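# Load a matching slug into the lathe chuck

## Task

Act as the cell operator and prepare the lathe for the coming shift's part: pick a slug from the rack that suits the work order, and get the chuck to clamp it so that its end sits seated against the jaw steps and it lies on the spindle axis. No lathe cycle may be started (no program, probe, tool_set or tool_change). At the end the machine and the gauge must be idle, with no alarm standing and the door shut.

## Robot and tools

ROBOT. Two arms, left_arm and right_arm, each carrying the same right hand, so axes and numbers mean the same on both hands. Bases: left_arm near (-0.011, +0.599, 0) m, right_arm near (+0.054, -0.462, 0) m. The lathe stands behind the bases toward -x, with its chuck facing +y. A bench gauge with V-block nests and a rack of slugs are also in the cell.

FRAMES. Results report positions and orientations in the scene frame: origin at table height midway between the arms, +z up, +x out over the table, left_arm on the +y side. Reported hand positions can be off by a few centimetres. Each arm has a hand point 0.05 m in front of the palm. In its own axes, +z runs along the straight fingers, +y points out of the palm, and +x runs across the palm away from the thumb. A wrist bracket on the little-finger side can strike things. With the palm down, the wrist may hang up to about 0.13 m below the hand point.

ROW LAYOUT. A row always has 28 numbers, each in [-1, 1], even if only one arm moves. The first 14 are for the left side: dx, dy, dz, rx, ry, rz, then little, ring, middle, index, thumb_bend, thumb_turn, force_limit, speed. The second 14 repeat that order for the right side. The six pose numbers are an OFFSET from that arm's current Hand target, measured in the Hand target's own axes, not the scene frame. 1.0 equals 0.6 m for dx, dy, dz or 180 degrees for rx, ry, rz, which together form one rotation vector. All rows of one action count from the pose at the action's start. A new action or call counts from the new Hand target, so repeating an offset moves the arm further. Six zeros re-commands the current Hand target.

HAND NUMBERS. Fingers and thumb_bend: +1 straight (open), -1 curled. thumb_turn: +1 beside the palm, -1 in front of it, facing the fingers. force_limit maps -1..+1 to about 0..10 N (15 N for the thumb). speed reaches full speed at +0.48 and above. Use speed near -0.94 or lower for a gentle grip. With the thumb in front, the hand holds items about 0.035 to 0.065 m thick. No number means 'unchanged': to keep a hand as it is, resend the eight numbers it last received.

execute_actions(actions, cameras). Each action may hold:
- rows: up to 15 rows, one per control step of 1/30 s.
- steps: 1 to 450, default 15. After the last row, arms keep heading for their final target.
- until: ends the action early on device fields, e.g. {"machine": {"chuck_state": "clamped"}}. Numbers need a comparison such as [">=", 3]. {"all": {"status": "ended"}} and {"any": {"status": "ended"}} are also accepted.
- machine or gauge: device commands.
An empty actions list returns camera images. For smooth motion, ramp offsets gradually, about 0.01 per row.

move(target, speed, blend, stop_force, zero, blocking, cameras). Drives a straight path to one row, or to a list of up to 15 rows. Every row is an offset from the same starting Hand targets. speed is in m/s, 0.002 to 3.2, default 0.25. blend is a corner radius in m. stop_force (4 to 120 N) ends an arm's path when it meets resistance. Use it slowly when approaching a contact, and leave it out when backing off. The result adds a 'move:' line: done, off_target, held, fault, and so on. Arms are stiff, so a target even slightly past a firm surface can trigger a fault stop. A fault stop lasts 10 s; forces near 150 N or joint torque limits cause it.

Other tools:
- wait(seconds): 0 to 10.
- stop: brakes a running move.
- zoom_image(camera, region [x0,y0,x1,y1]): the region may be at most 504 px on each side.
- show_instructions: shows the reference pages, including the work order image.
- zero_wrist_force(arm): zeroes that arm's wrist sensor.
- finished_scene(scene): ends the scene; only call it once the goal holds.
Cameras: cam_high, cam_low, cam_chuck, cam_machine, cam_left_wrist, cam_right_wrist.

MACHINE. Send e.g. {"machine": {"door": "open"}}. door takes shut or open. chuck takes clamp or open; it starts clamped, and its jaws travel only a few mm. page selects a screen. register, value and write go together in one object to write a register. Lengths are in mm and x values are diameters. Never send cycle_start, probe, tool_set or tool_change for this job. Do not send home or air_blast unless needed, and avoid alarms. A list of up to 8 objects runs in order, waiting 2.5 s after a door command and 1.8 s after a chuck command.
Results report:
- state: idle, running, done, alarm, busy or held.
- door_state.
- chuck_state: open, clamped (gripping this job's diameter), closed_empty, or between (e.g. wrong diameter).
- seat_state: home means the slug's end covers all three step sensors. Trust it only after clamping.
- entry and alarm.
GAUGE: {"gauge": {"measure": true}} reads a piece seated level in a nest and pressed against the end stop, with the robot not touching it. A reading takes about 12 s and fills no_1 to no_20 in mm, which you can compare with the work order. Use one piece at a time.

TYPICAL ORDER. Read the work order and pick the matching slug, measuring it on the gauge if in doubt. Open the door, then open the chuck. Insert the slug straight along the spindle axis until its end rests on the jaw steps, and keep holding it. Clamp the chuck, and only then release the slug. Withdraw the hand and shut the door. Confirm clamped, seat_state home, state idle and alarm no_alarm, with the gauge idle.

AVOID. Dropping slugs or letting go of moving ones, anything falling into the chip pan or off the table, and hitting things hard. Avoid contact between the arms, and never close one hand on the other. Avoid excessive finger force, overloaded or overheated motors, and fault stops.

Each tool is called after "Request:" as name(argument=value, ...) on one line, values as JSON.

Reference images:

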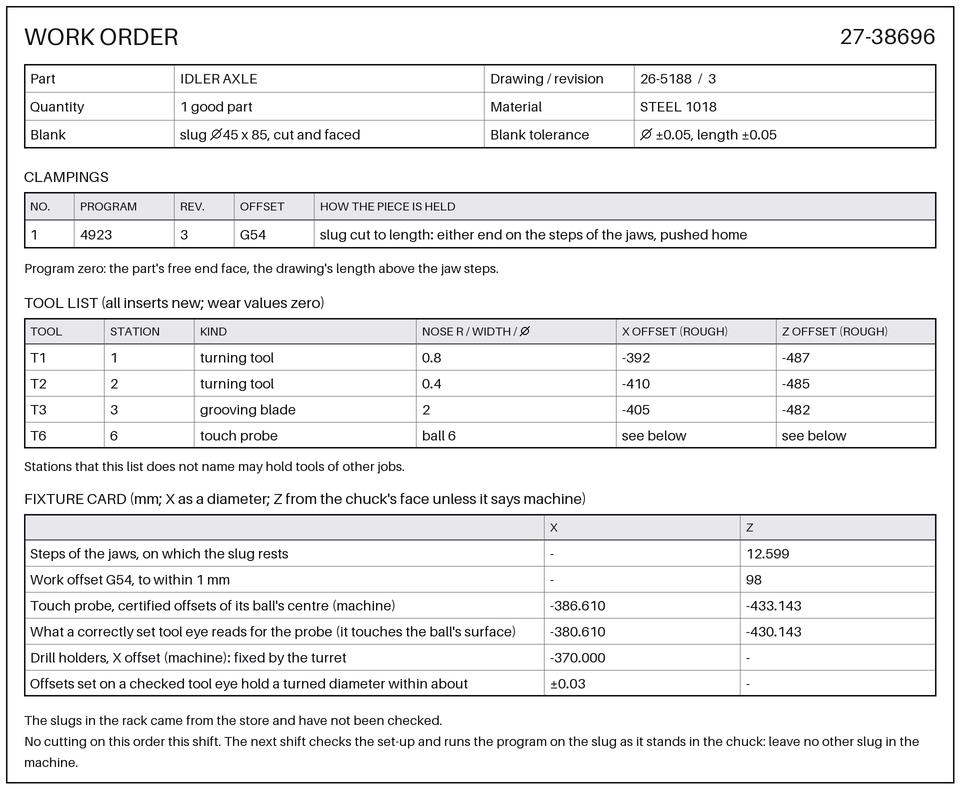

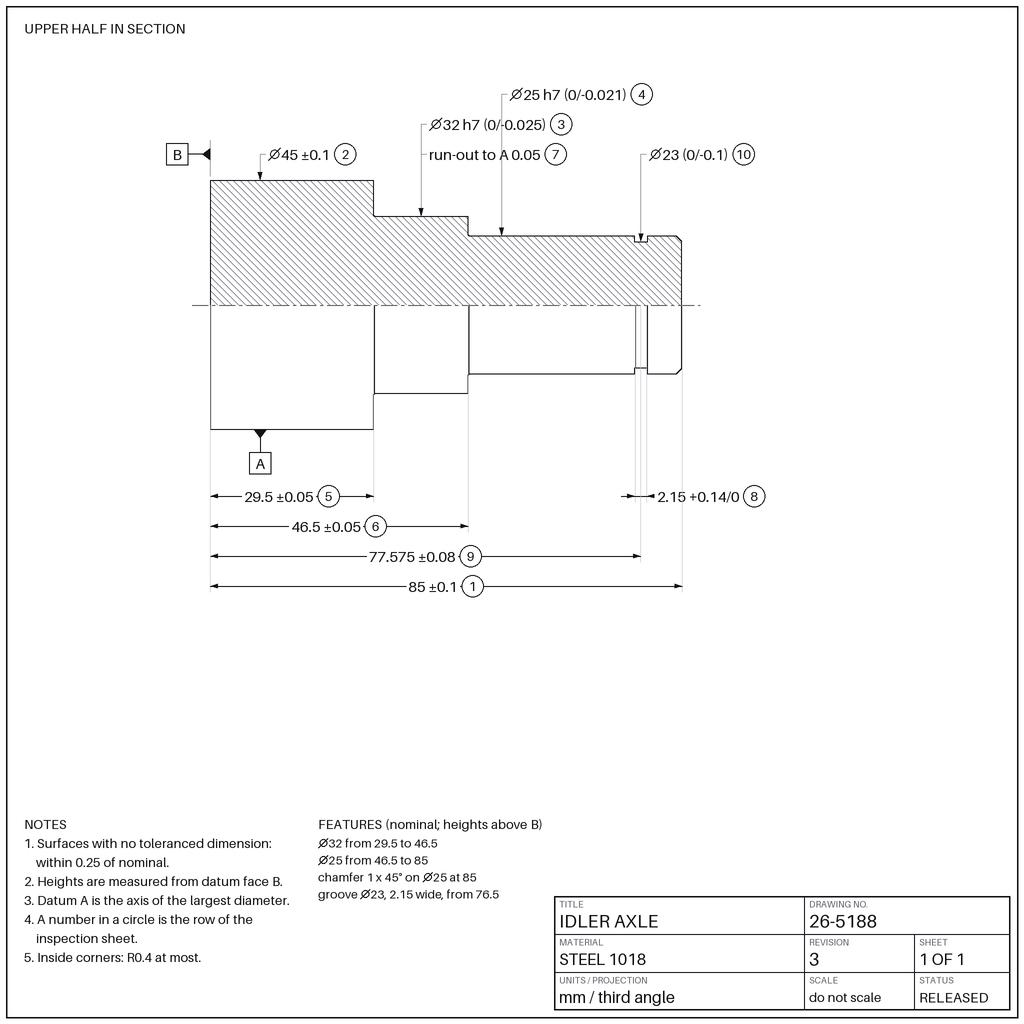

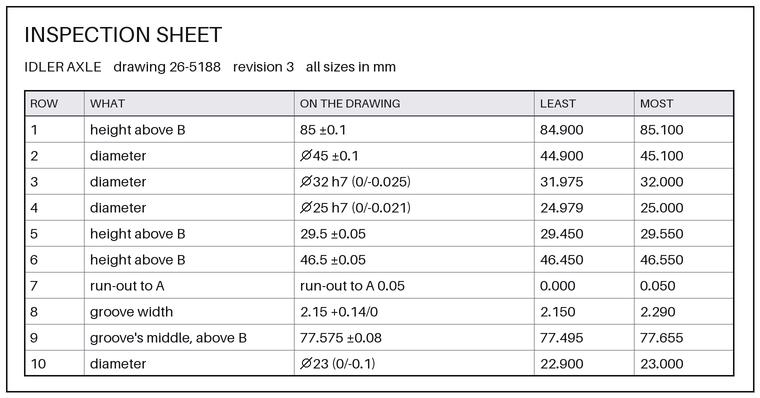

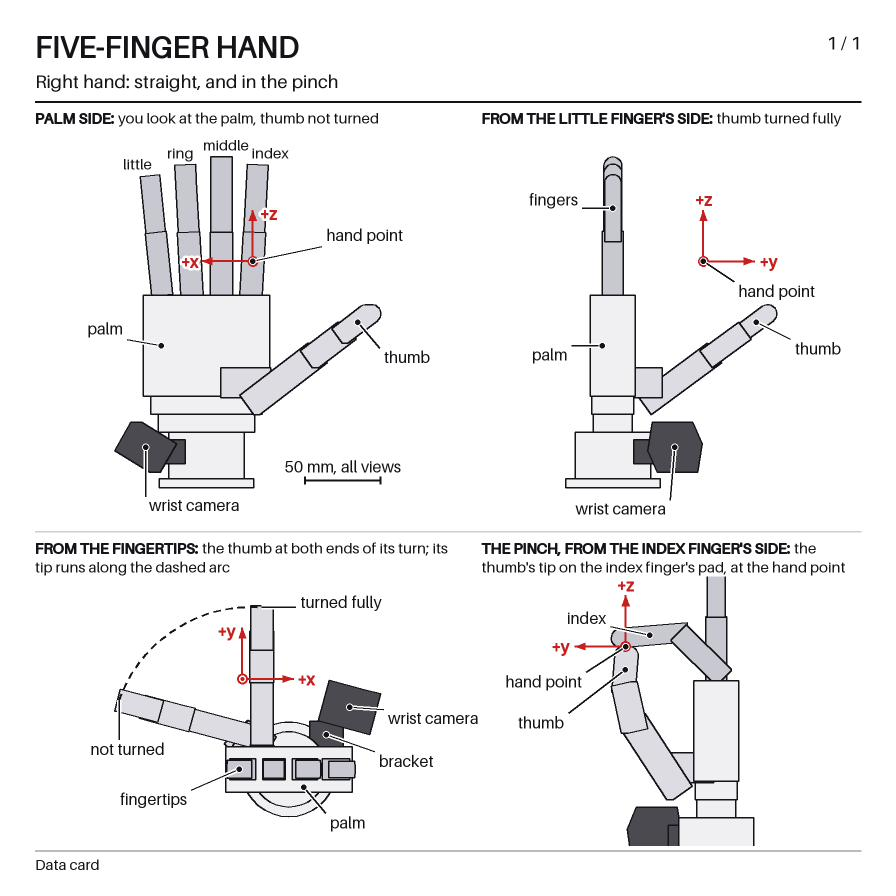

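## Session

Request:
execute_actions(actions=[], cameras=["cam_high"])

Request:
zoom_image(camera="cam_high", region=[290, 80, 530, 260])

Scene clock: 0.00 s.
left_arm: end_effector_position=(+0.5053, +0.8269, +0.3814) hand_measured=(+1.000, +1.000, +1.000, +1.000, +1.000, +1.000) hand_load_n=(+0.0, +0.0, +0.0, +0.0, +0.0, +0.0) hand_stopped_by=(target, target, target, target, target, target) hand_force_limit=0.00 hand_speed=-0.80 end_effector_quat_wxyz=(+0.553, +0.028, +0.827, +0.100) | right_arm: end_effector_position=(+0.7377, -0.8919, +0.2191) hand_measured=(+1.000, +1.000, +1.000, +1.000, +1.000, +1.000) hand_load_n=(+0.0, +0.0, +0.0, +0.0, +0.0, +0.0) hand_stopped_by=(target, target, target, target, target, target) hand_force_limit=0.00 hand_speed=-0.80 end_effector_quat_wxyz=(+0.021, +0.887, +0.430, -0.166)
Joint positions: left_arm=[-0.105 -1.999 2.333 0.059 1.301 -1.467] | right_arm=[-0.659 -0.928 1.318 1.302 1.884 0.052]
Joint velocities: within noise
Joint torques (N m): no reading
Wrist force (N): no reading
Wrist torque (N m): no reading
Wrist force, peak (N): no reading
Hand target: left_arm +0.5053, +0.8269, +0.3814; +0.553, +0.028, +0.827, +0.100 | right_arm +0.7377, -0.8919, +0.2191; +0.021, +0.887, +0.430, -0.166
machine.work_offsets: g54_z=+97.599 g55_z=+0.000
machine: state=idle door_state=shut chuck_state=closed_empty seat_state=open door_answer=taken chuck_answer=taken page=work_offsets entry=no_entry entries=0 alarm=no_alarm queue=idle queue_left=0
gauge: readings=0
Images, in order (width x height): cam_high 896x504.

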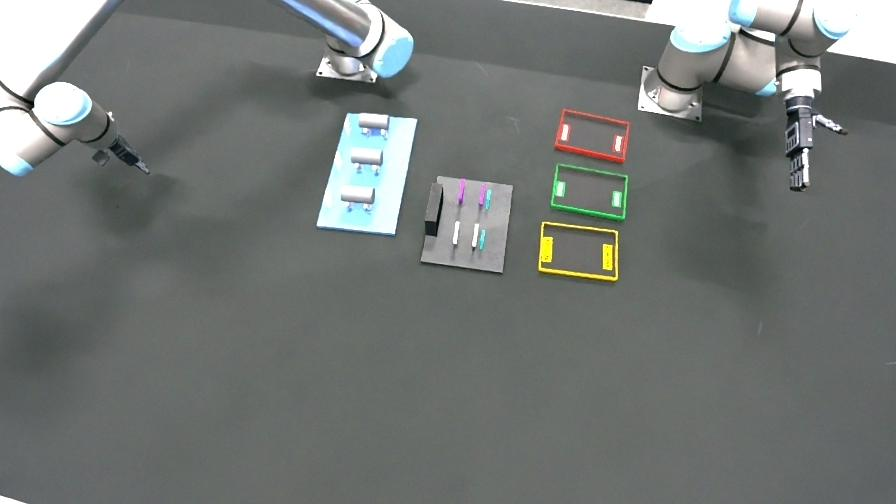

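Scaled by 2.100 from the camera's 896x504 image, which has a finer 1280x720 frame.

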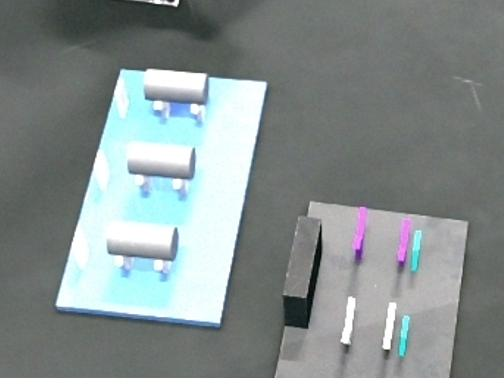

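Request:
zoom_image(camera="cam_high", region=[330, 100, 410, 160])

Request:
zoom_image(camera="cam_high", region=[330, 140, 410, 200])

Request:
zoom_image(camera="cam_high", region=[310, 175, 400, 242])

Request:
zoom_image(camera="cam_high", region=[415, 170, 525, 280])

Scaled by 6.300 from the camera's 896x504 image, which has a finer 1280x720 frame.

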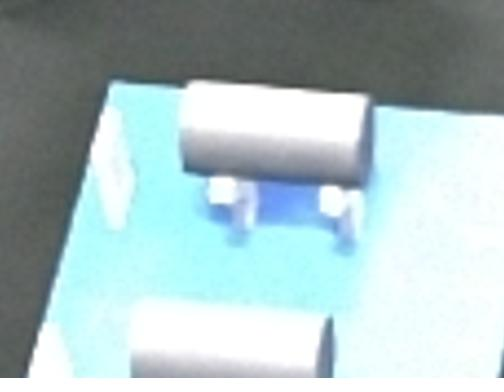

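Scaled by 6.300 from the camera's 896x504 image, which has a finer 1280x720 frame.

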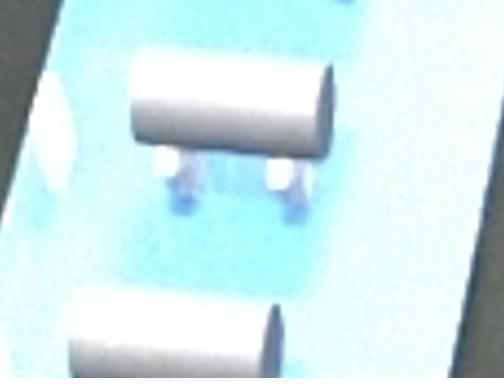

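Scaled by 5.600 from the camera's 896x504 image, which has a finer 1280x720 frame.

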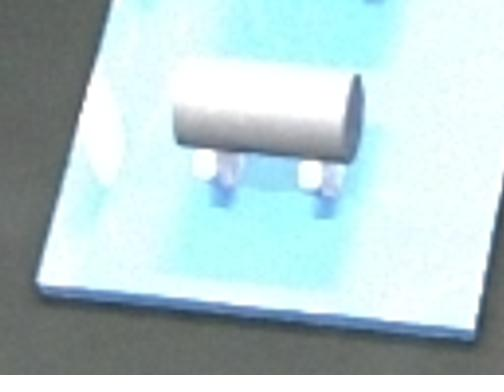

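Scaled by 4.582 from the camera's 896x504 image, which has a finer 1280x720 frame.

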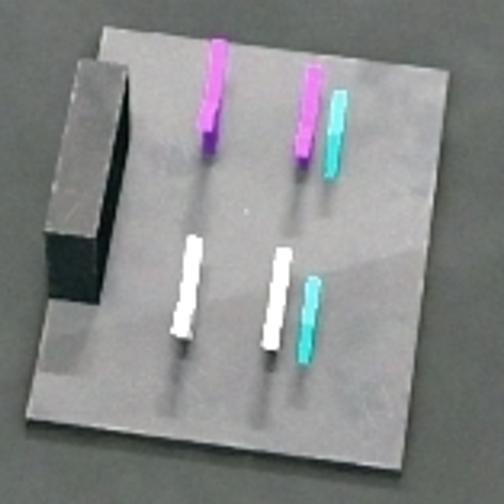

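Request:
move(target=[0,0,0,0,0,0,1,1,1,1,1,1,0,-0.8,0.397,-0.801,-0.273,0.243,0.491,0.669,1,1,1,1,1,-1,0,-0.4], speed=0.4, cameras=["cam_right_wrist"])

Scene clock: 46.47 s.
left_arm: end_effector_position=(+0.5053, +0.8269, +0.3814) hand_measured=(+1.000, +1.000, +1.000, +1.000, +1.000, +1.000) hand_load_n=(+0.0, +0.0, +0.0, +0.0, -0.5, +0.0) hand_stopped_by=(target, target, target, target, target, target) hand_force_limit=0.00 hand_speed=-0.80 end_effector_quat_wxyz=(+0.553, +0.028, +0.827, +0.100) | right_arm: end_effector_position=(+0.5498, -0.3800, +0.3503) hand_measured=(+1.000, +1.000, +1.000, +1.000, +1.000, -1.000) hand_load_n=(+0.0, +0.0, +0.0, -0.5, +0.0, +0.0) hand_stopped_by=(target, target, target, target, target, target) hand_force_limit=0.00 hand_speed=-0.40 end_effector_quat_wxyz=(-0.353, +0.610, -0.614, +0.355)
Joint positions: left_arm=[-0.105 -1.999 2.333 0.059 1.301 -1.467] | right_arm=[-0.47 -2.001 2.178 0.39 1.193 2.911]
Joint torques (N m): left_arm=[1.19 -2.91 -39.61 -0.17 -0.22 0.5] | right_arm=[10.99 -15.06 -39 -1.46 1.61 2.65]
Wrist force (N): left_arm=[-0.2 0.0 -0.1] | right_arm=[-0.9 -0.1 0.3]
Wrist torque (N m): left_arm=[0.00 0.02 -0.01] | right_arm=[0.02 0.05 0.08]
Wrist force, peak (N): left_arm=[-0.3 0.3 0.7] | right_arm=[-2.9 1.1 -1.1]
Hand target: left_arm +0.5053, +0.8269, +0.3814; +0.553, +0.028, +0.827, +0.100 | right_arm +0.5498, -0.3800, +0.3503; -0.353, +0.610, -0.614, +0.355
Off the commanded pose: left_arm 0.000 m, 0 deg | right_arm 0.000 m, 0 deg.
machine.work_offsets: g54_z=+97.599 g55_z=+0.000
machine: state=idle door_state=shut chuck_state=closed_empty seat_state=open door_answer=taken chuck_answer=taken page=work_offsets entry=no_entry entries=0 alarm=no_alarm queue=idle queue_left=0
gauge: readings=0
move: done
Images, in order (width x height): cam_right_wrist 616x616.

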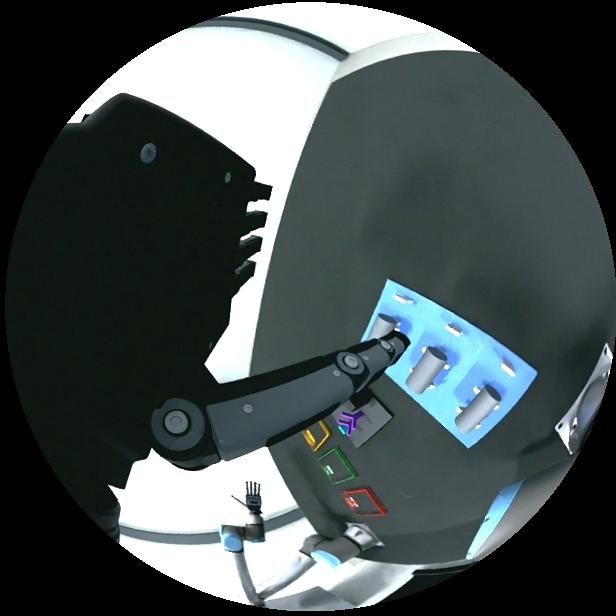

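Request:
move(target=[0,0,0,0,0,0,1,1,1,1,1,1,0,-0.8,-0.1975,0.2553,0.2921,0,0,0,1,1,1,1,1,-1,0,-0.4], speed=0.25, cameras=["cam_right_wrist", "cam_high"])

Request:
zoom_image(camera="cam_right_wrist", region=[250, 200, 550, 500])

Request:
zoom_image(camera="cam_high", region=[310, 130, 430, 250])

Scene clock: 63.93 s.
left_arm: end_effector_position=(+0.5053, +0.8269, +0.3814) hand_measured=(+1.000, +1.000, +1.000, +1.000, +1.000, +1.000) hand_load_n=(+0.0, +0.0, +0.0, +0.0, +0.0, +0.0) hand_stopped_by=(target, target, target, target, target, target) hand_force_limit=0.00 hand_speed=-0.80 end_effector_quat_wxyz=(+0.553, +0.028, +0.827, +0.100) | right_arm: end_effector_position=(+0.6261, -0.2620, +0.1302) hand_measured=(+1.000, +1.000, +1.000, +1.000, +1.000, -1.000) hand_load_n=(+0.0, +0.0, +0.0, +0.0, +0.0, +0.0) hand_stopped_by=(target, target, target, target, target, target) hand_force_limit=0.00 hand_speed=-0.40 end_effector_quat_wxyz=(-0.353, +0.610, -0.614, +0.355)
Joint positions: left_arm=[-0.105 -1.999 2.333 0.059 1.301 -1.467] | right_arm=[-0.034 -1.577 2.29 -0.191 1.567 3.14]
Joint torques (N m): left_arm=[1.1 -1.76 -39.48 -0.05 -0.13 0.6] | right_arm=[10.03 -16.27 -26.57 -2.41 1.95 -1.54]
Wrist force (N): left_arm=[-0.1 0.1 0.1] | right_arm=[-0.8 -0.3 0.2]
Wrist torque (N m): left_arm=[0.01 0.01 0.00] | right_arm=[0.02 0.00 -0.28]
Wrist force, peak (N): left_arm=[-0.5 0.2 0.5] | right_arm=[-2.3 1.4 2.0]
Hand target: left_arm +0.5053, +0.8269, +0.3814; +0.553, +0.028, +0.827, +0.100 | right_arm +0.6261, -0.2620, +0.1301; -0.353, +0.610, -0.614, +0.355
Off the commanded pose: left_arm 0.000 m, 0 deg | right_arm 0.000 m, 0 deg.
machine.work_offsets: g54_z=+97.599 g55_z=+0.000
machine: state=idle door_state=shut chuck_state=closed_empty seat_state=open door_answer=taken chuck_answer=taken page=work_offsets entry=no_entry entries=0 alarm=no_alarm queue=idle queue_left=0
gauge: readings=0
move: done
Images, in order (width x height): cam_high 896x504, cam_right_wrist 616x616.

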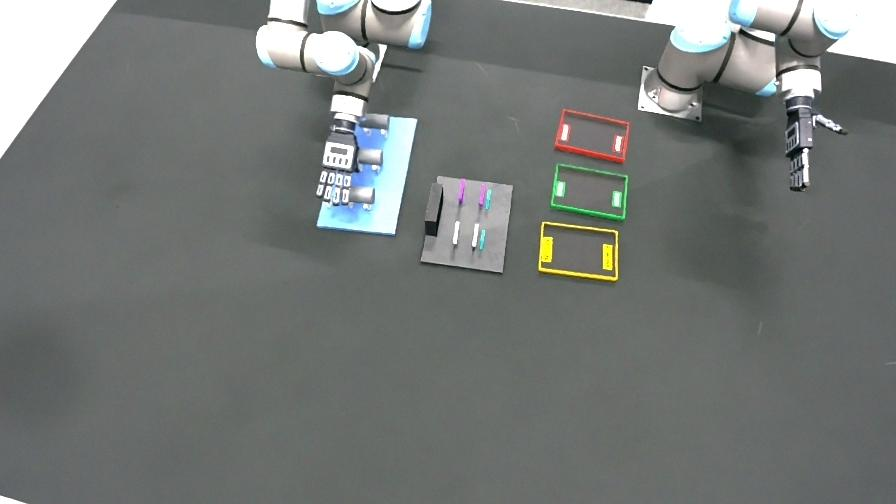

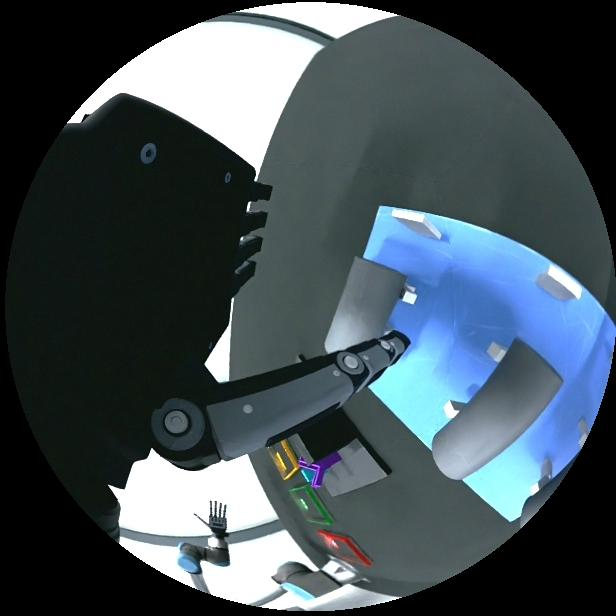

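Scaled by 1.680 from the camera's 616x616 image, which has a finer 880x880 frame.

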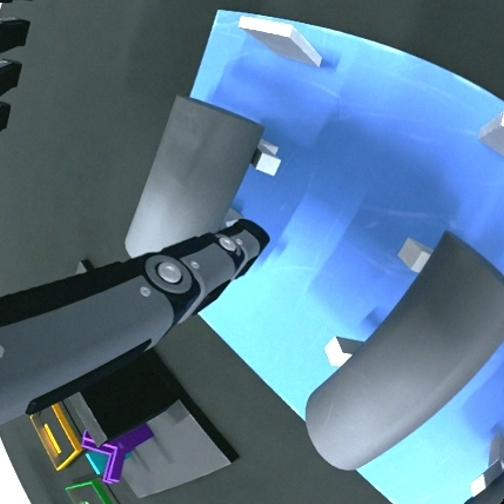

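Scaled by 4.200 from the camera's 896x504 image, which has a finer 1280x720 frame.

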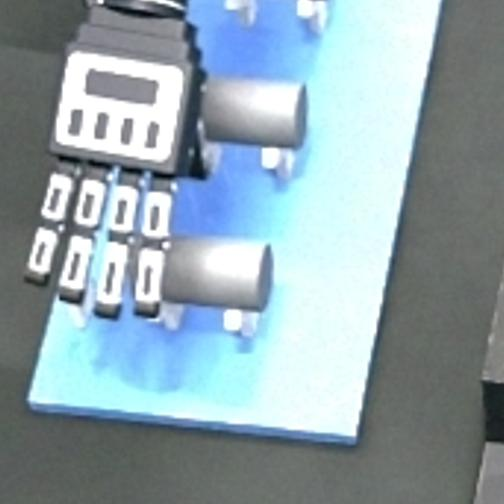

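Request:
move(target=[0,0,0,0,0,0,1,1,1,1,1,1,0,-0.8,0,0.1237,0.0657,0,0,0,1,1,1,1,1,-1,0,-0.4], speed=0.05, stop_force=6, cameras=["cam_high"])

Request:
zoom_image(camera="cam_high", region=[310, 130, 430, 250])

Scene clock: 73.03 s.
left_arm: end_effector_position=(+0.5053, +0.8269, +0.3814) hand_measured=(+1.000, +1.000, +1.000, +1.000, +1.000, +1.000) hand_load_n=(+0.0, +0.0, +0.0, +0.0, +0.0, +0.0) hand_stopped_by=(target, target, target, target, target, target) hand_force_limit=0.00 hand_speed=-0.80 end_effector_quat_wxyz=(+0.553, +0.028, +0.827, +0.100) | right_arm: end_effector_position=(+0.6231, -0.2619, +0.0464) hand_measured=(+1.000, +1.000, +1.000, +1.000, +1.000, -1.000) hand_load_n=(+0.0, +0.0, +0.0, +0.0, +0.0, +0.0) hand_stopped_by=(target, target, target, target, target, target) hand_force_limit=0.00 hand_speed=-0.40 end_effector_quat_wxyz=(-0.353, +0.610, -0.614, +0.355)
Joint positions: left_arm=[-0.105 -1.999 2.333 0.059 1.301 -1.467] | right_arm=[-0.034 -1.445 2.36 -0.392 1.568 3.14]
Joint torques (N m): left_arm=[1.93 -1.67 -38.5 -0.21 -0.27 0.67] | right_arm=[3.78 -34.82 -31.57 -2.56 0.65 0.93]
Wrist force (N): left_arm=[-0.1 0.2 0.2] | right_arm=[-0.7 -0.4 0.3]
Wrist torque (N m): left_arm=[0.01 0.02 0.00] | right_arm=[-0.02 -0.02 -0.28]
Wrist force, peak (N): left_arm=[-0.1 0.4 0.8] | right_arm=[-0.8 -7.1 -12.0]
Hand target: left_arm +0.5053, +0.8269, +0.3814; +0.553, +0.028, +0.827, +0.100 | right_arm +0.6231, -0.2619, +0.0464; -0.353, +0.610, -0.614, +0.355
Off the commanded pose: left_arm 0.000 m, 0 deg | right_arm 0.000 m, 0 deg.
machine.work_offsets: g54_z=+97.599 g55_z=+0.000
machine: state=idle door_state=shut chuck_state=closed_empty seat_state=open door_answer=taken chuck_answer=taken page=work_offsets entry=no_entry entries=0 alarm=no_alarm queue=idle queue_left=0
gauge: readings=0
move: contact (right_arm)
Images, in order (width x height): cam_high 896x504.

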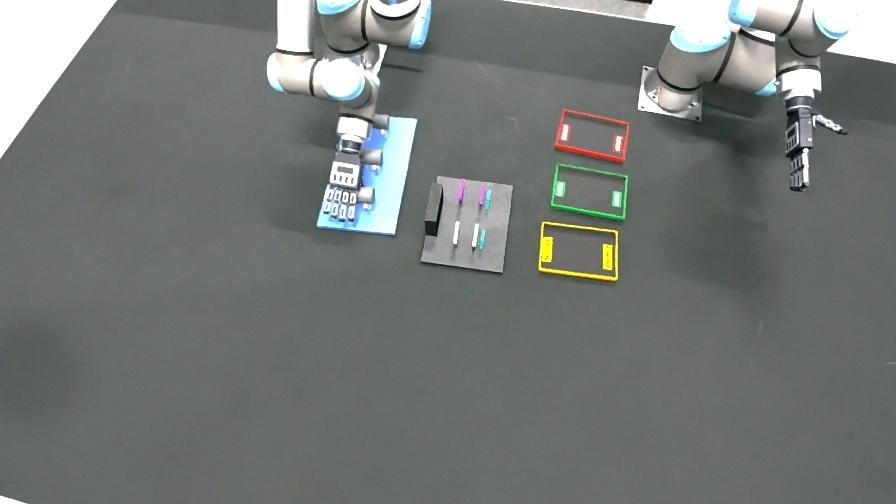

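Scaled by 4.200 from the camera's 896x504 image, which has a finer 1280x720 frame.

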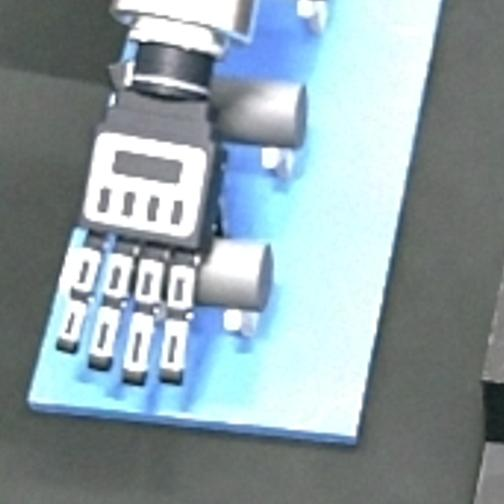

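Request:
execute_actions(actions=[{"rows":[[0,0,0,0,0,0,1,1,1,1,1,1,0,-0.8,0,-0.0029,-0.0017,0,0,0,1,1,1,1,1,-1,0,-0.4]],"steps":12},{"rows":[[0,0,0,0,0,0,1,1,1,1,1,1,0,-0.8,0,0,0,0,0,0,1,1,1,-0.2,-0.1,-1,-0.6,-0.8]],"steps":90},{"rows":[[0,0,0,0,0,0,1,1,1,1,1,1,0,-0.8,0,0,0,0,0,0,1,1,1,-0.4,-0.3,-1,0.5,-0.85]],"steps":60}])

Scene clock: 87.13 s.
left_arm: end_effector_position=(+0.5053, +0.8269, +0.3814) hand_measured=(+1.000, +1.000, +1.000, +1.000, +1.000, +1.000) hand_load_n=(+0.0, +0.0, +0.0, +0.0, +0.0, +0.0) hand_stopped_by=(target, target, target, target, target, target) hand_force_limit=0.00 hand_speed=-0.80 end_effector_quat_wxyz=(+0.553, +0.028, +0.827, +0.100) | right_arm: end_effector_position=(+0.6231, -0.2619, +0.0484) hand_measured=(+1.000, +1.000, +1.000, +0.196, +0.100, -1.000) hand_load_n=(+0.0, +0.0, +0.0, +8.5, +11.0, +0.0) hand_stopped_by=(target, target, target, force, force, target) hand_force_limit=0.50 hand_speed=-0.85 end_effector_quat_wxyz=(-0.353, +0.610, -0.614, +0.355)
Joint positions: left_arm=[-0.105 -1.999 2.333 0.059 1.301 -1.467] | right_arm=[-0.034 -1.449 2.359 -0.387 1.568 3.14]
Joint torques (N m): left_arm=[0.71 -1.24 -38.98 -0.19 -0.01 0.54] | right_arm=[1.46 -20.96 7.2 5.78 0.49 1]
Wrist force (N): left_arm=[-0.1 0.3 0.0] | right_arm=[-2.7 -23.3 12.7]
Wrist torque (N m): left_arm=[0.04 0.01 0.00] | right_arm=[-0.52 -0.03 -0.38]
Wrist force, peak (N): left_arm=[-0.2 0.4 0.6] | right_arm=[-2.7 -23.7 12.9]
Hand target: left_arm +0.5053, +0.8269, +0.3814; +0.553, +0.028, +0.827, +0.100 | right_arm +0.6231, -0.2619, +0.0484; -0.353, +0.610, -0.614, +0.355
Off the commanded pose: left_arm 0.000 m, 0 deg | right_arm 0.000 m, 0 deg.
machine.work_offsets: g54_z=+97.599 g55_z=+0.000
machine: state=idle door_state=shut chuck_state=closed_empty seat_state=open door_answer=taken chuck_answer=taken page=work_offsets entry=no_entry entries=0 alarm=no_alarm queue=idle queue_left=0
gauge: readings=0

Request:
move(target=[[0,0,0,0,0,0,1,1,1,1,1,1,0,-0.8,0,-0.1227,-0.0708,0,0,0,1,1,1,-0.4,-0.3,-1,0.5,-0.85],[0,0,0,0,0,0,1,1,1,1,1,1,0,-0.8,-0.52,-0.1660,0.0042,0,0,0,1,1,1,-0.4,-0.3,-1,0.5,-0.85]], speed=[0.08,0.2], blend=[0.015,0], cameras=["cam_high","cam_right_wrist"])

Request:
zoom_image(camera="cam_high", region=[400, 160, 520, 280])

Request:
zoom_image(camera="cam_right_wrist", region=[250, 200, 500, 450])

Scene clock: 105.60 s.
left_arm: end_effector_position=(+0.5053, +0.8269, +0.3814) hand_measured=(+1.000, +1.000, +1.000, +1.000, +1.000, +1.000) hand_load_n=(+0.0, +0.0, +0.0, +0.0, +0.0, +0.0) hand_stopped_by=(target, target, target, target, target, target) hand_force_limit=0.00 hand_speed=-0.80 end_effector_quat_wxyz=(+0.553, +0.028, +0.827, +0.100) | right_arm: end_effector_position=(+0.6770, +0.0496, +0.1335) hand_measured=(+1.000, +1.000, +1.000, +0.196, +0.102, -1.000) hand_load_n=(+0.0, +0.0, +0.0, +2.0, +15.5, -0.5) hand_stopped_by=(target, target, target, force, force, target) hand_force_limit=0.50 hand_speed=-0.85 end_effector_quat_wxyz=(-0.353, +0.610, -0.614, +0.355)
Joint positions: left_arm=[-0.105 -1.999 2.333 0.059 1.301 -1.467] | right_arm=[0.553 -1.202 1.828 -0.021 2.068 3.46]
Joint torques (N m): left_arm=[1.51 -0.45 -38.36 -0.08 0.07 0.89] | right_arm=[11.91 -55.97 -44.58 -1.2 0.81 -1.26]
Wrist force (N): left_arm=[-0.2 0.2 0.5] | right_arm=[-0.3 8.9 5.5]
Wrist torque (N m): left_arm=[0.00 0.01 0.00] | right_arm=[-0.02 -0.06 -0.26]
Wrist force, peak (N): left_arm=[-0.5 0.4 0.4] | right_arm=[-2.8 -23.6 13.3]
Hand target: left_arm +0.5053, +0.8269, +0.3814; +0.553, +0.028, +0.827, +0.100 | right_arm +0.6771, +0.0497, +0.1335; -0.353, +0.610, -0.614, +0.355
Off the commanded pose: left_arm 0.000 m, 0 deg | right_arm 0.000 m, 0 deg.
machine.work_offsets: g54_z=+97.599 g55_z=+0.000
machine: state=idle door_state=shut chuck_state=closed_empty seat_state=open door_answer=taken chuck_answer=taken page=work_offsets entry=no_entry entries=0 alarm=no_alarm queue=idle queue_left=0
gauge: readings=0
move: done
Images, in order (width x height): cam_high 896x504, cam_right_wrist 616x616.

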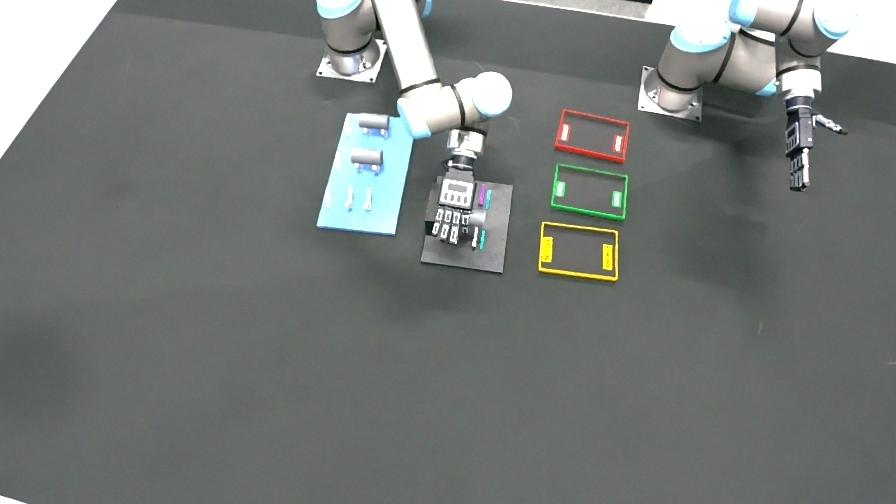

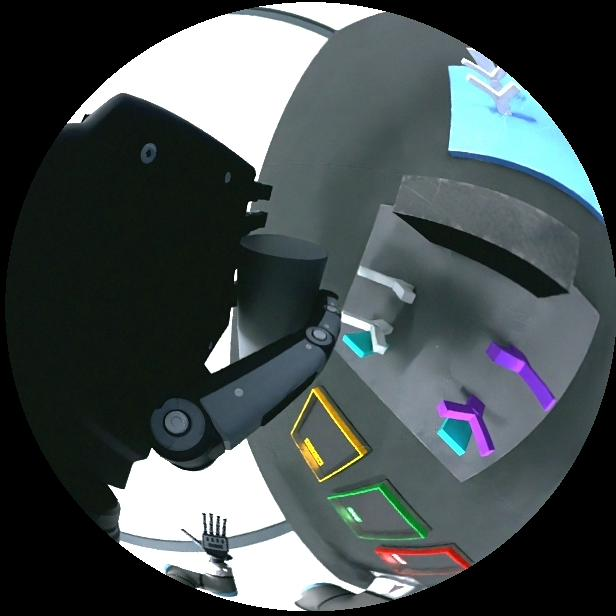

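Scaled by 4.200 from the camera's 896x504 image, which has a finer 1280x720 frame.

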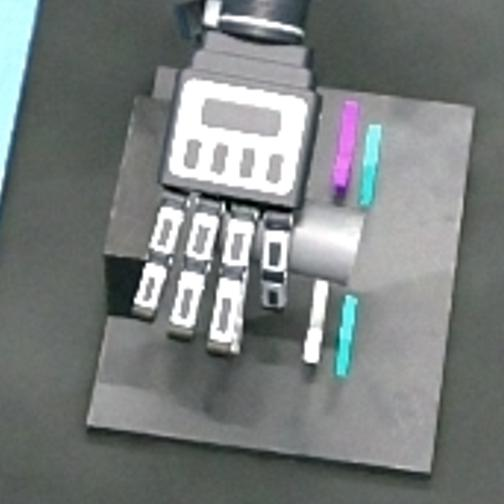

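Scaled by 2.016 from the camera's 616x616 image, which has a finer 880x880 frame.

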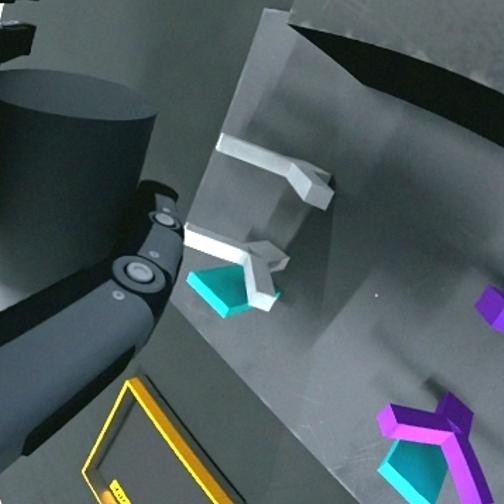

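Request:
move(target=[0,0,0,0,0,0,1,1,1,1,1,1,0,-0.8,0,0.1144,0.0603,0,0,0,1,1,1,-0.4,-0.3,-1,0.5,-0.85], speed=0.06, stop_force=6, cameras=["cam_high"])

Request:
zoom_image(camera="cam_high", region=[440, 190, 520, 270])

Scene clock: 138.17 s.
left_arm: end_effector_position=(+0.5053, +0.8269, +0.3814) hand_measured=(+1.000, +1.000, +1.000, +1.000, +1.000, +1.000) hand_load_n=(-0.5, +0.0, +0.0, +0.0, +0.0, +0.0) hand_stopped_by=(target, target, target, target, target, target) hand_force_limit=0.00 hand_speed=-0.80 end_effector_quat_wxyz=(+0.553, +0.028, +0.827, +0.100) | right_arm: end_effector_position=(+0.6742, +0.0497, +0.0560) hand_measured=(+1.000, +1.000, +1.000, +0.196, +0.102, -1.000) hand_load_n=(+0.0, +0.0, +0.0, +2.0, +14.5, +0.0) hand_stopped_by=(target, target, target, force, force, target) hand_force_limit=0.50 hand_speed=-0.85 end_effector_quat_wxyz=(-0.353, +0.610, -0.614, +0.355)
Joint positions: left_arm=[-0.105 -1.999 2.333 0.059 1.301 -1.467] | right_arm=[0.556 -1.121 1.877 -0.152 2.071 3.462]
Joint torques (N m): left_arm=[0.87 -0.73 -37.67 -0.19 0.22 1.09] | right_arm=[4.25 -85.15 -41.06 -1.18 -0.73 1.59]
Wrist force (N): left_arm=[-0.2 0.2 0.2] | right_arm=[0.5 6.7 2.4]
Wrist torque (N m): left_arm=[0.02 0.02 0.00] | right_arm=[-0.08 -0.20 -0.18]
Wrist force, peak (N): left_arm=[-0.6 0.4 0.3] | right_arm=[-0.6 9.2 6.2]
Hand target: left_arm +0.5053, +0.8269, +0.3814; +0.553, +0.028, +0.827, +0.100 | right_arm +0.6742, +0.0497, +0.0560; -0.353, +0.610, -0.614, +0.355
Off the commanded pose: left_arm 0.000 m, 0 deg | right_arm 0.000 m, 0 deg.
machine.work_offsets: g54_z=+97.599 g55_z=+0.000
machine: state=idle door_state=shut chuck_state=closed_empty seat_state=open door_answer=taken chuck_answer=taken page=work_offsets entry=no_entry entries=0 alarm=no_alarm queue=idle queue_left=0
gauge: readings=0
move: done
Images, in order (width x height): cam_high 896x504.

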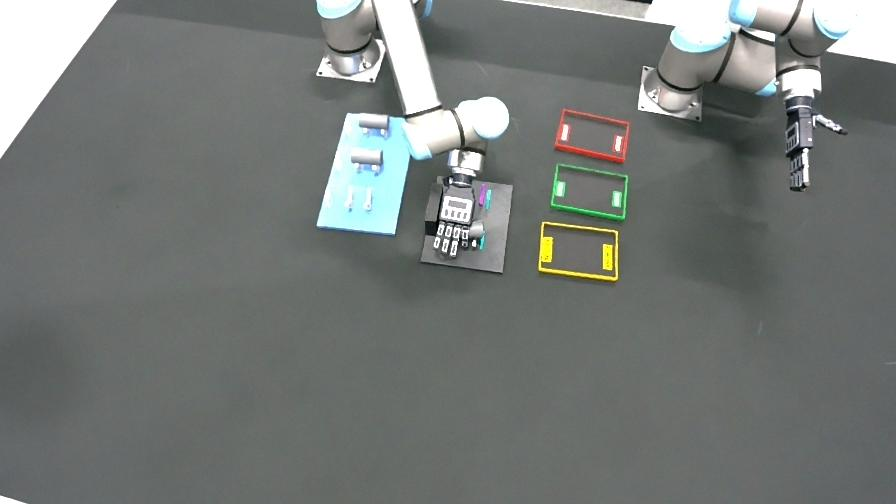

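Scaled by 6.300 from the camera's 896x504 image, which has a finer 1280x720 frame.

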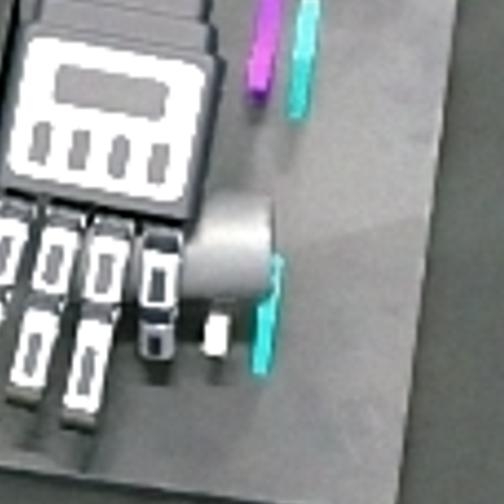

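Request:
move(target=[0,0,0,0,0,0,1,1,1,1,1,1,0,-0.8,0,0.0144,0.0083,0,0,0,1,1,1,-0.4,-0.3,-1,0.5,-0.85], speed=0.015, stop_force=5, cameras=["cam_high"])

Request:
zoom_image(camera="cam_high", region=[440, 190, 520, 270])

Scene clock: 145.20 s.
left_arm: end_effector_position=(+0.5053, +0.8269, +0.3814) hand_measured=(+1.000, +1.000, +1.000, +1.000, +1.000, +1.000) hand_load_n=(+0.0, +0.0, +0.0, +0.0, +0.0, +0.0) hand_stopped_by=(target, target, target, target, target, target) hand_force_limit=0.00 hand_speed=-0.80 end_effector_quat_wxyz=(+0.553, +0.028, +0.827, +0.100) | right_arm: end_effector_position=(+0.6744, +0.0499, +0.0550) hand_measured=(+1.000, +1.000, +1.000, +0.196, +0.102, -1.000) hand_load_n=(+0.0, +0.0, +0.0, +2.0, +13.0, +0.0) hand_stopped_by=(target, target, target, force, force, target) hand_force_limit=0.50 hand_speed=-0.85 end_effector_quat_wxyz=(-0.353, +0.610, -0.614, +0.355)
Joint positions: left_arm=[-0.105 -1.999 2.333 0.059 1.301 -1.467] | right_arm=[0.556 -1.119 1.878 -0.154 2.071 3.462]
Joint torques (N m): left_arm=[0.66 0.84 -37.64 0.01 0.36 1.21] | right_arm=[-8.42 -71.03 -40.77 0.21 -1.54 -2.36]
Wrist force (N): left_arm=[0.0 0.3 -0.1] | right_arm=[0.8 6.7 2.4]
Wrist torque (N m): left_arm=[0.05 0.00 0.01] | right_arm=[-0.10 -0.25 -0.16]
Wrist force, peak (N): left_arm=[-0.4 0.6 0.3] | right_arm=[0.3 7.2 2.7]
Hand target: left_arm +0.5053, +0.8269, +0.3814; +0.553, +0.028, +0.827, +0.100 | right_arm +0.6744, +0.0499, +0.0550; -0.353, +0.610, -0.614, +0.355 (not the last commanded pose)
Off the commanded pose: left_arm 0.000 m, 0 deg | right_arm 0.009 m, 0 deg.
machine.work_offsets: g54_z=+97.599 g55_z=+0.000
machine: state=idle door_state=shut chuck_state=closed_empty seat_state=open door_answer=taken chuck_answer=taken page=work_offsets entry=no_entry entries=0 alarm=no_alarm queue=idle queue_left=0
gauge: readings=0
move: contact (right_arm)
Images, in order (width x height): cam_high 896x504.

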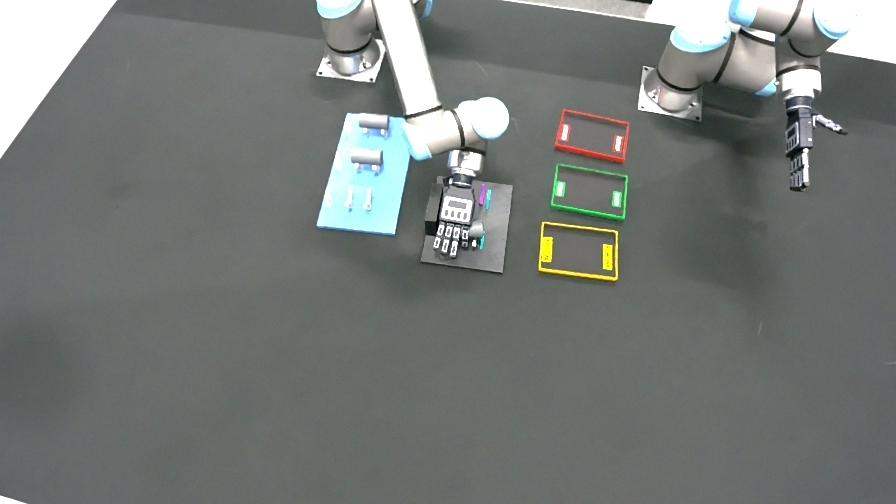

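Scaled by 6.300 from the camera's 896x504 image, which has a finer 1280x720 frame.

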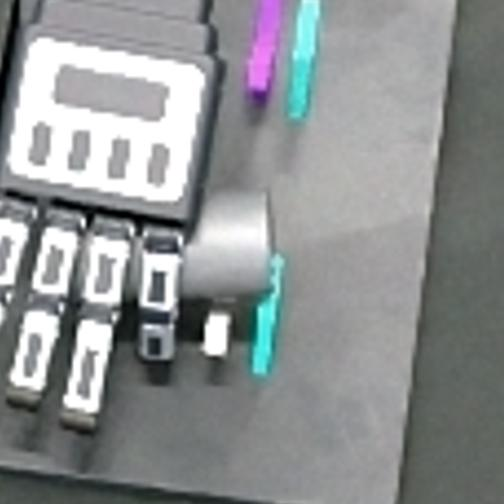

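Request:
move(target=[0,0,0,0,0,0,1,1,1,1,1,1,0,-0.8,0,-0.0085,0.0047,0,0,0,1,1,1,-0.4,-0.3,-1,0.5,-0.85], speed=0.05)

Request:
move(target=[0,0,0,0,0,0,1,1,1,1,1,1,0,-0.8,0,0.0159,0.0092,0,0,0,1,1,1,-0.4,-0.3,-1,0.5,-0.85], speed=0.015, stop_force=6, cameras=["cam_high"])

Request:
zoom_image(camera="cam_high", region=[440, 190, 520, 270])

Scene clock: 182.93 s.
left_arm: end_effector_position=(+0.5053, +0.8269, +0.3814) hand_measured=(+1.000, +1.000, +1.000, +1.000, +1.000, +1.000) hand_load_n=(+0.5, +0.0, -0.5, +0.0, +0.0, +0.0) hand_stopped_by=(target, target, target, target, target, target) hand_force_limit=0.00 hand_speed=-0.80 end_effector_quat_wxyz=(+0.553, +0.028, +0.827, +0.100) | right_arm: end_effector_position=(+0.6795, +0.0498, +0.0581) hand_measured=(+1.000, +1.000, +1.000, +0.196, +0.102, -1.000) hand_load_n=(+0.0, +0.0, +0.0, +1.5, +12.5, -0.5) hand_stopped_by=(target, target, target, force, force, target) hand_force_limit=0.50 hand_speed=-0.85 end_effector_quat_wxyz=(-0.353, +0.610, -0.614, +0.355)
Joint positions: left_arm=[-0.105 -1.999 2.333 0.059 1.301 -1.467] | right_arm=[0.551 -1.119 1.869 -0.147 2.067 3.459]
Joint torques (N m): left_arm=[1.02 2.24 -37.42 -0.22 0.69 1.4] | right_arm=[7.53 -60.51 -27.5 -1.32 -0.09 -1.47]
Wrist force (N): left_arm=[0.0 -0.1 0.1] | right_arm=[0.6 7.3 3.3]
Wrist torque (N m): left_arm=[-0.02 0.00 0.00] | right_arm=[-0.05 -0.15 -0.19]
Wrist force, peak (N): left_arm=[-0.4 0.7 0.4] | right_arm=[0.9 7.5 3.9]
Hand target: left_arm +0.5053, +0.8269, +0.3814; +0.553, +0.028, +0.827, +0.100 | right_arm +0.6794, +0.0498, +0.0580; -0.353, +0.610, -0.614, +0.355
Off the commanded pose: left_arm 0.000 m, 0 deg | right_arm 0.000 m, 0 deg.
machine.work_offsets: g54_z=+97.599 g55_z=+0.000
machine: state=idle door_state=shut chuck_state=closed_empty seat_state=open door_answer=taken chuck_answer=taken page=work_offsets entry=no_entry entries=0 alarm=no_alarm queue=idle queue_left=0
gauge: readings=0
move: done

Scene clock: 184.13 s.
left_arm: end_effector_position=(+0.5053, +0.8269, +0.3814) hand_measured=(+1.000, +1.000, +1.000, +1.000, +1.000, +1.000) hand_load_n=(+0.0, +0.0, +0.0, +0.0, +0.0, +0.0) hand_stopped_by=(target, target, target, target, target, target) hand_force_limit=0.00 hand_speed=-0.80 end_effector_quat_wxyz=(+0.553, +0.028, +0.827, +0.100) | right_arm: end_effector_position=(+0.6795, +0.0498, +0.0568) hand_measured=(+1.000, +1.000, +1.000, +0.196, +0.102, -1.000) hand_load_n=(+0.0, +0.0, +0.0, +1.5, +11.5, +0.0) hand_stopped_by=(target, target, target, force, force, target) hand_force_limit=0.50 hand_speed=-0.85 end_effector_quat_wxyz=(-0.353, +0.610, -0.614, +0.355)
Joint positions: left_arm=[-0.105 -1.999 2.333 0.059 1.301 -1.467] | right_arm=[0.551 -1.117 1.87 -0.149 2.067 3.459]
Joint torques (N m): left_arm=[1.36 2.24 -36.94 -0.03 0.55 1.27] | right_arm=[-4.54 -85.55 -41.41 -0.99 1.07 -0.19]
Wrist force (N): left_arm=[0.1 0.5 0.3] | right_arm=[0.6 6.9 3.2]
Wrist torque (N m): left_arm=[0.06 -0.02 0.02] | right_arm=[-0.13 -0.21 -0.19]
Wrist force, peak (N): left_arm=[-0.5 0.4 0.2] | right_arm=[0.6 7.1 3.9]
Hand target: left_arm +0.5053, +0.8269, +0.3814; +0.553, +0.028, +0.827, +0.100 | right_arm +0.6795, +0.0498, +0.0568; -0.353, +0.610, -0.614, +0.355 (not the last commanded pose)
Off the commanded pose: left_arm 0.000 m, 0 deg | right_arm 0.010 m, 0 deg.
machine.work_offsets: g54_z=+97.599 g55_z=+0.000
machine: state=idle door_state=shut chuck_state=closed_empty seat_state=open door_answer=taken chuck_answer=taken page=work_offsets entry=no_entry entries=0 alarm=no_alarm queue=idle queue_left=0
gauge: readings=0
move: contact (right_arm)
Images, in order (width x height): cam_high 896x504.

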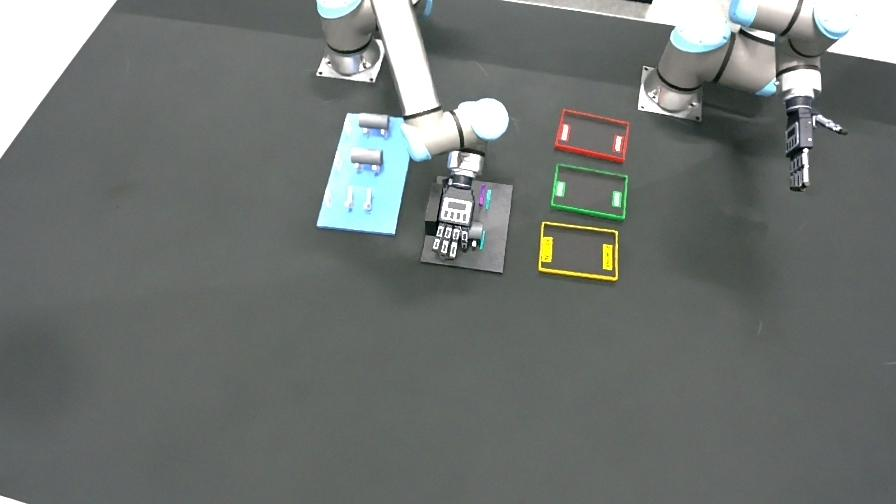

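Scaled by 6.300 from the camera's 896x504 image, which has a finer 1280x720 frame.

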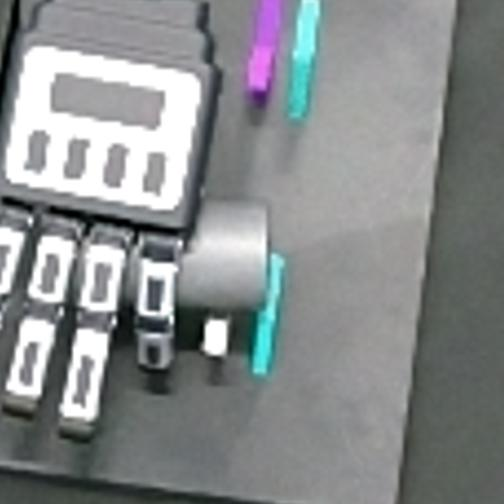

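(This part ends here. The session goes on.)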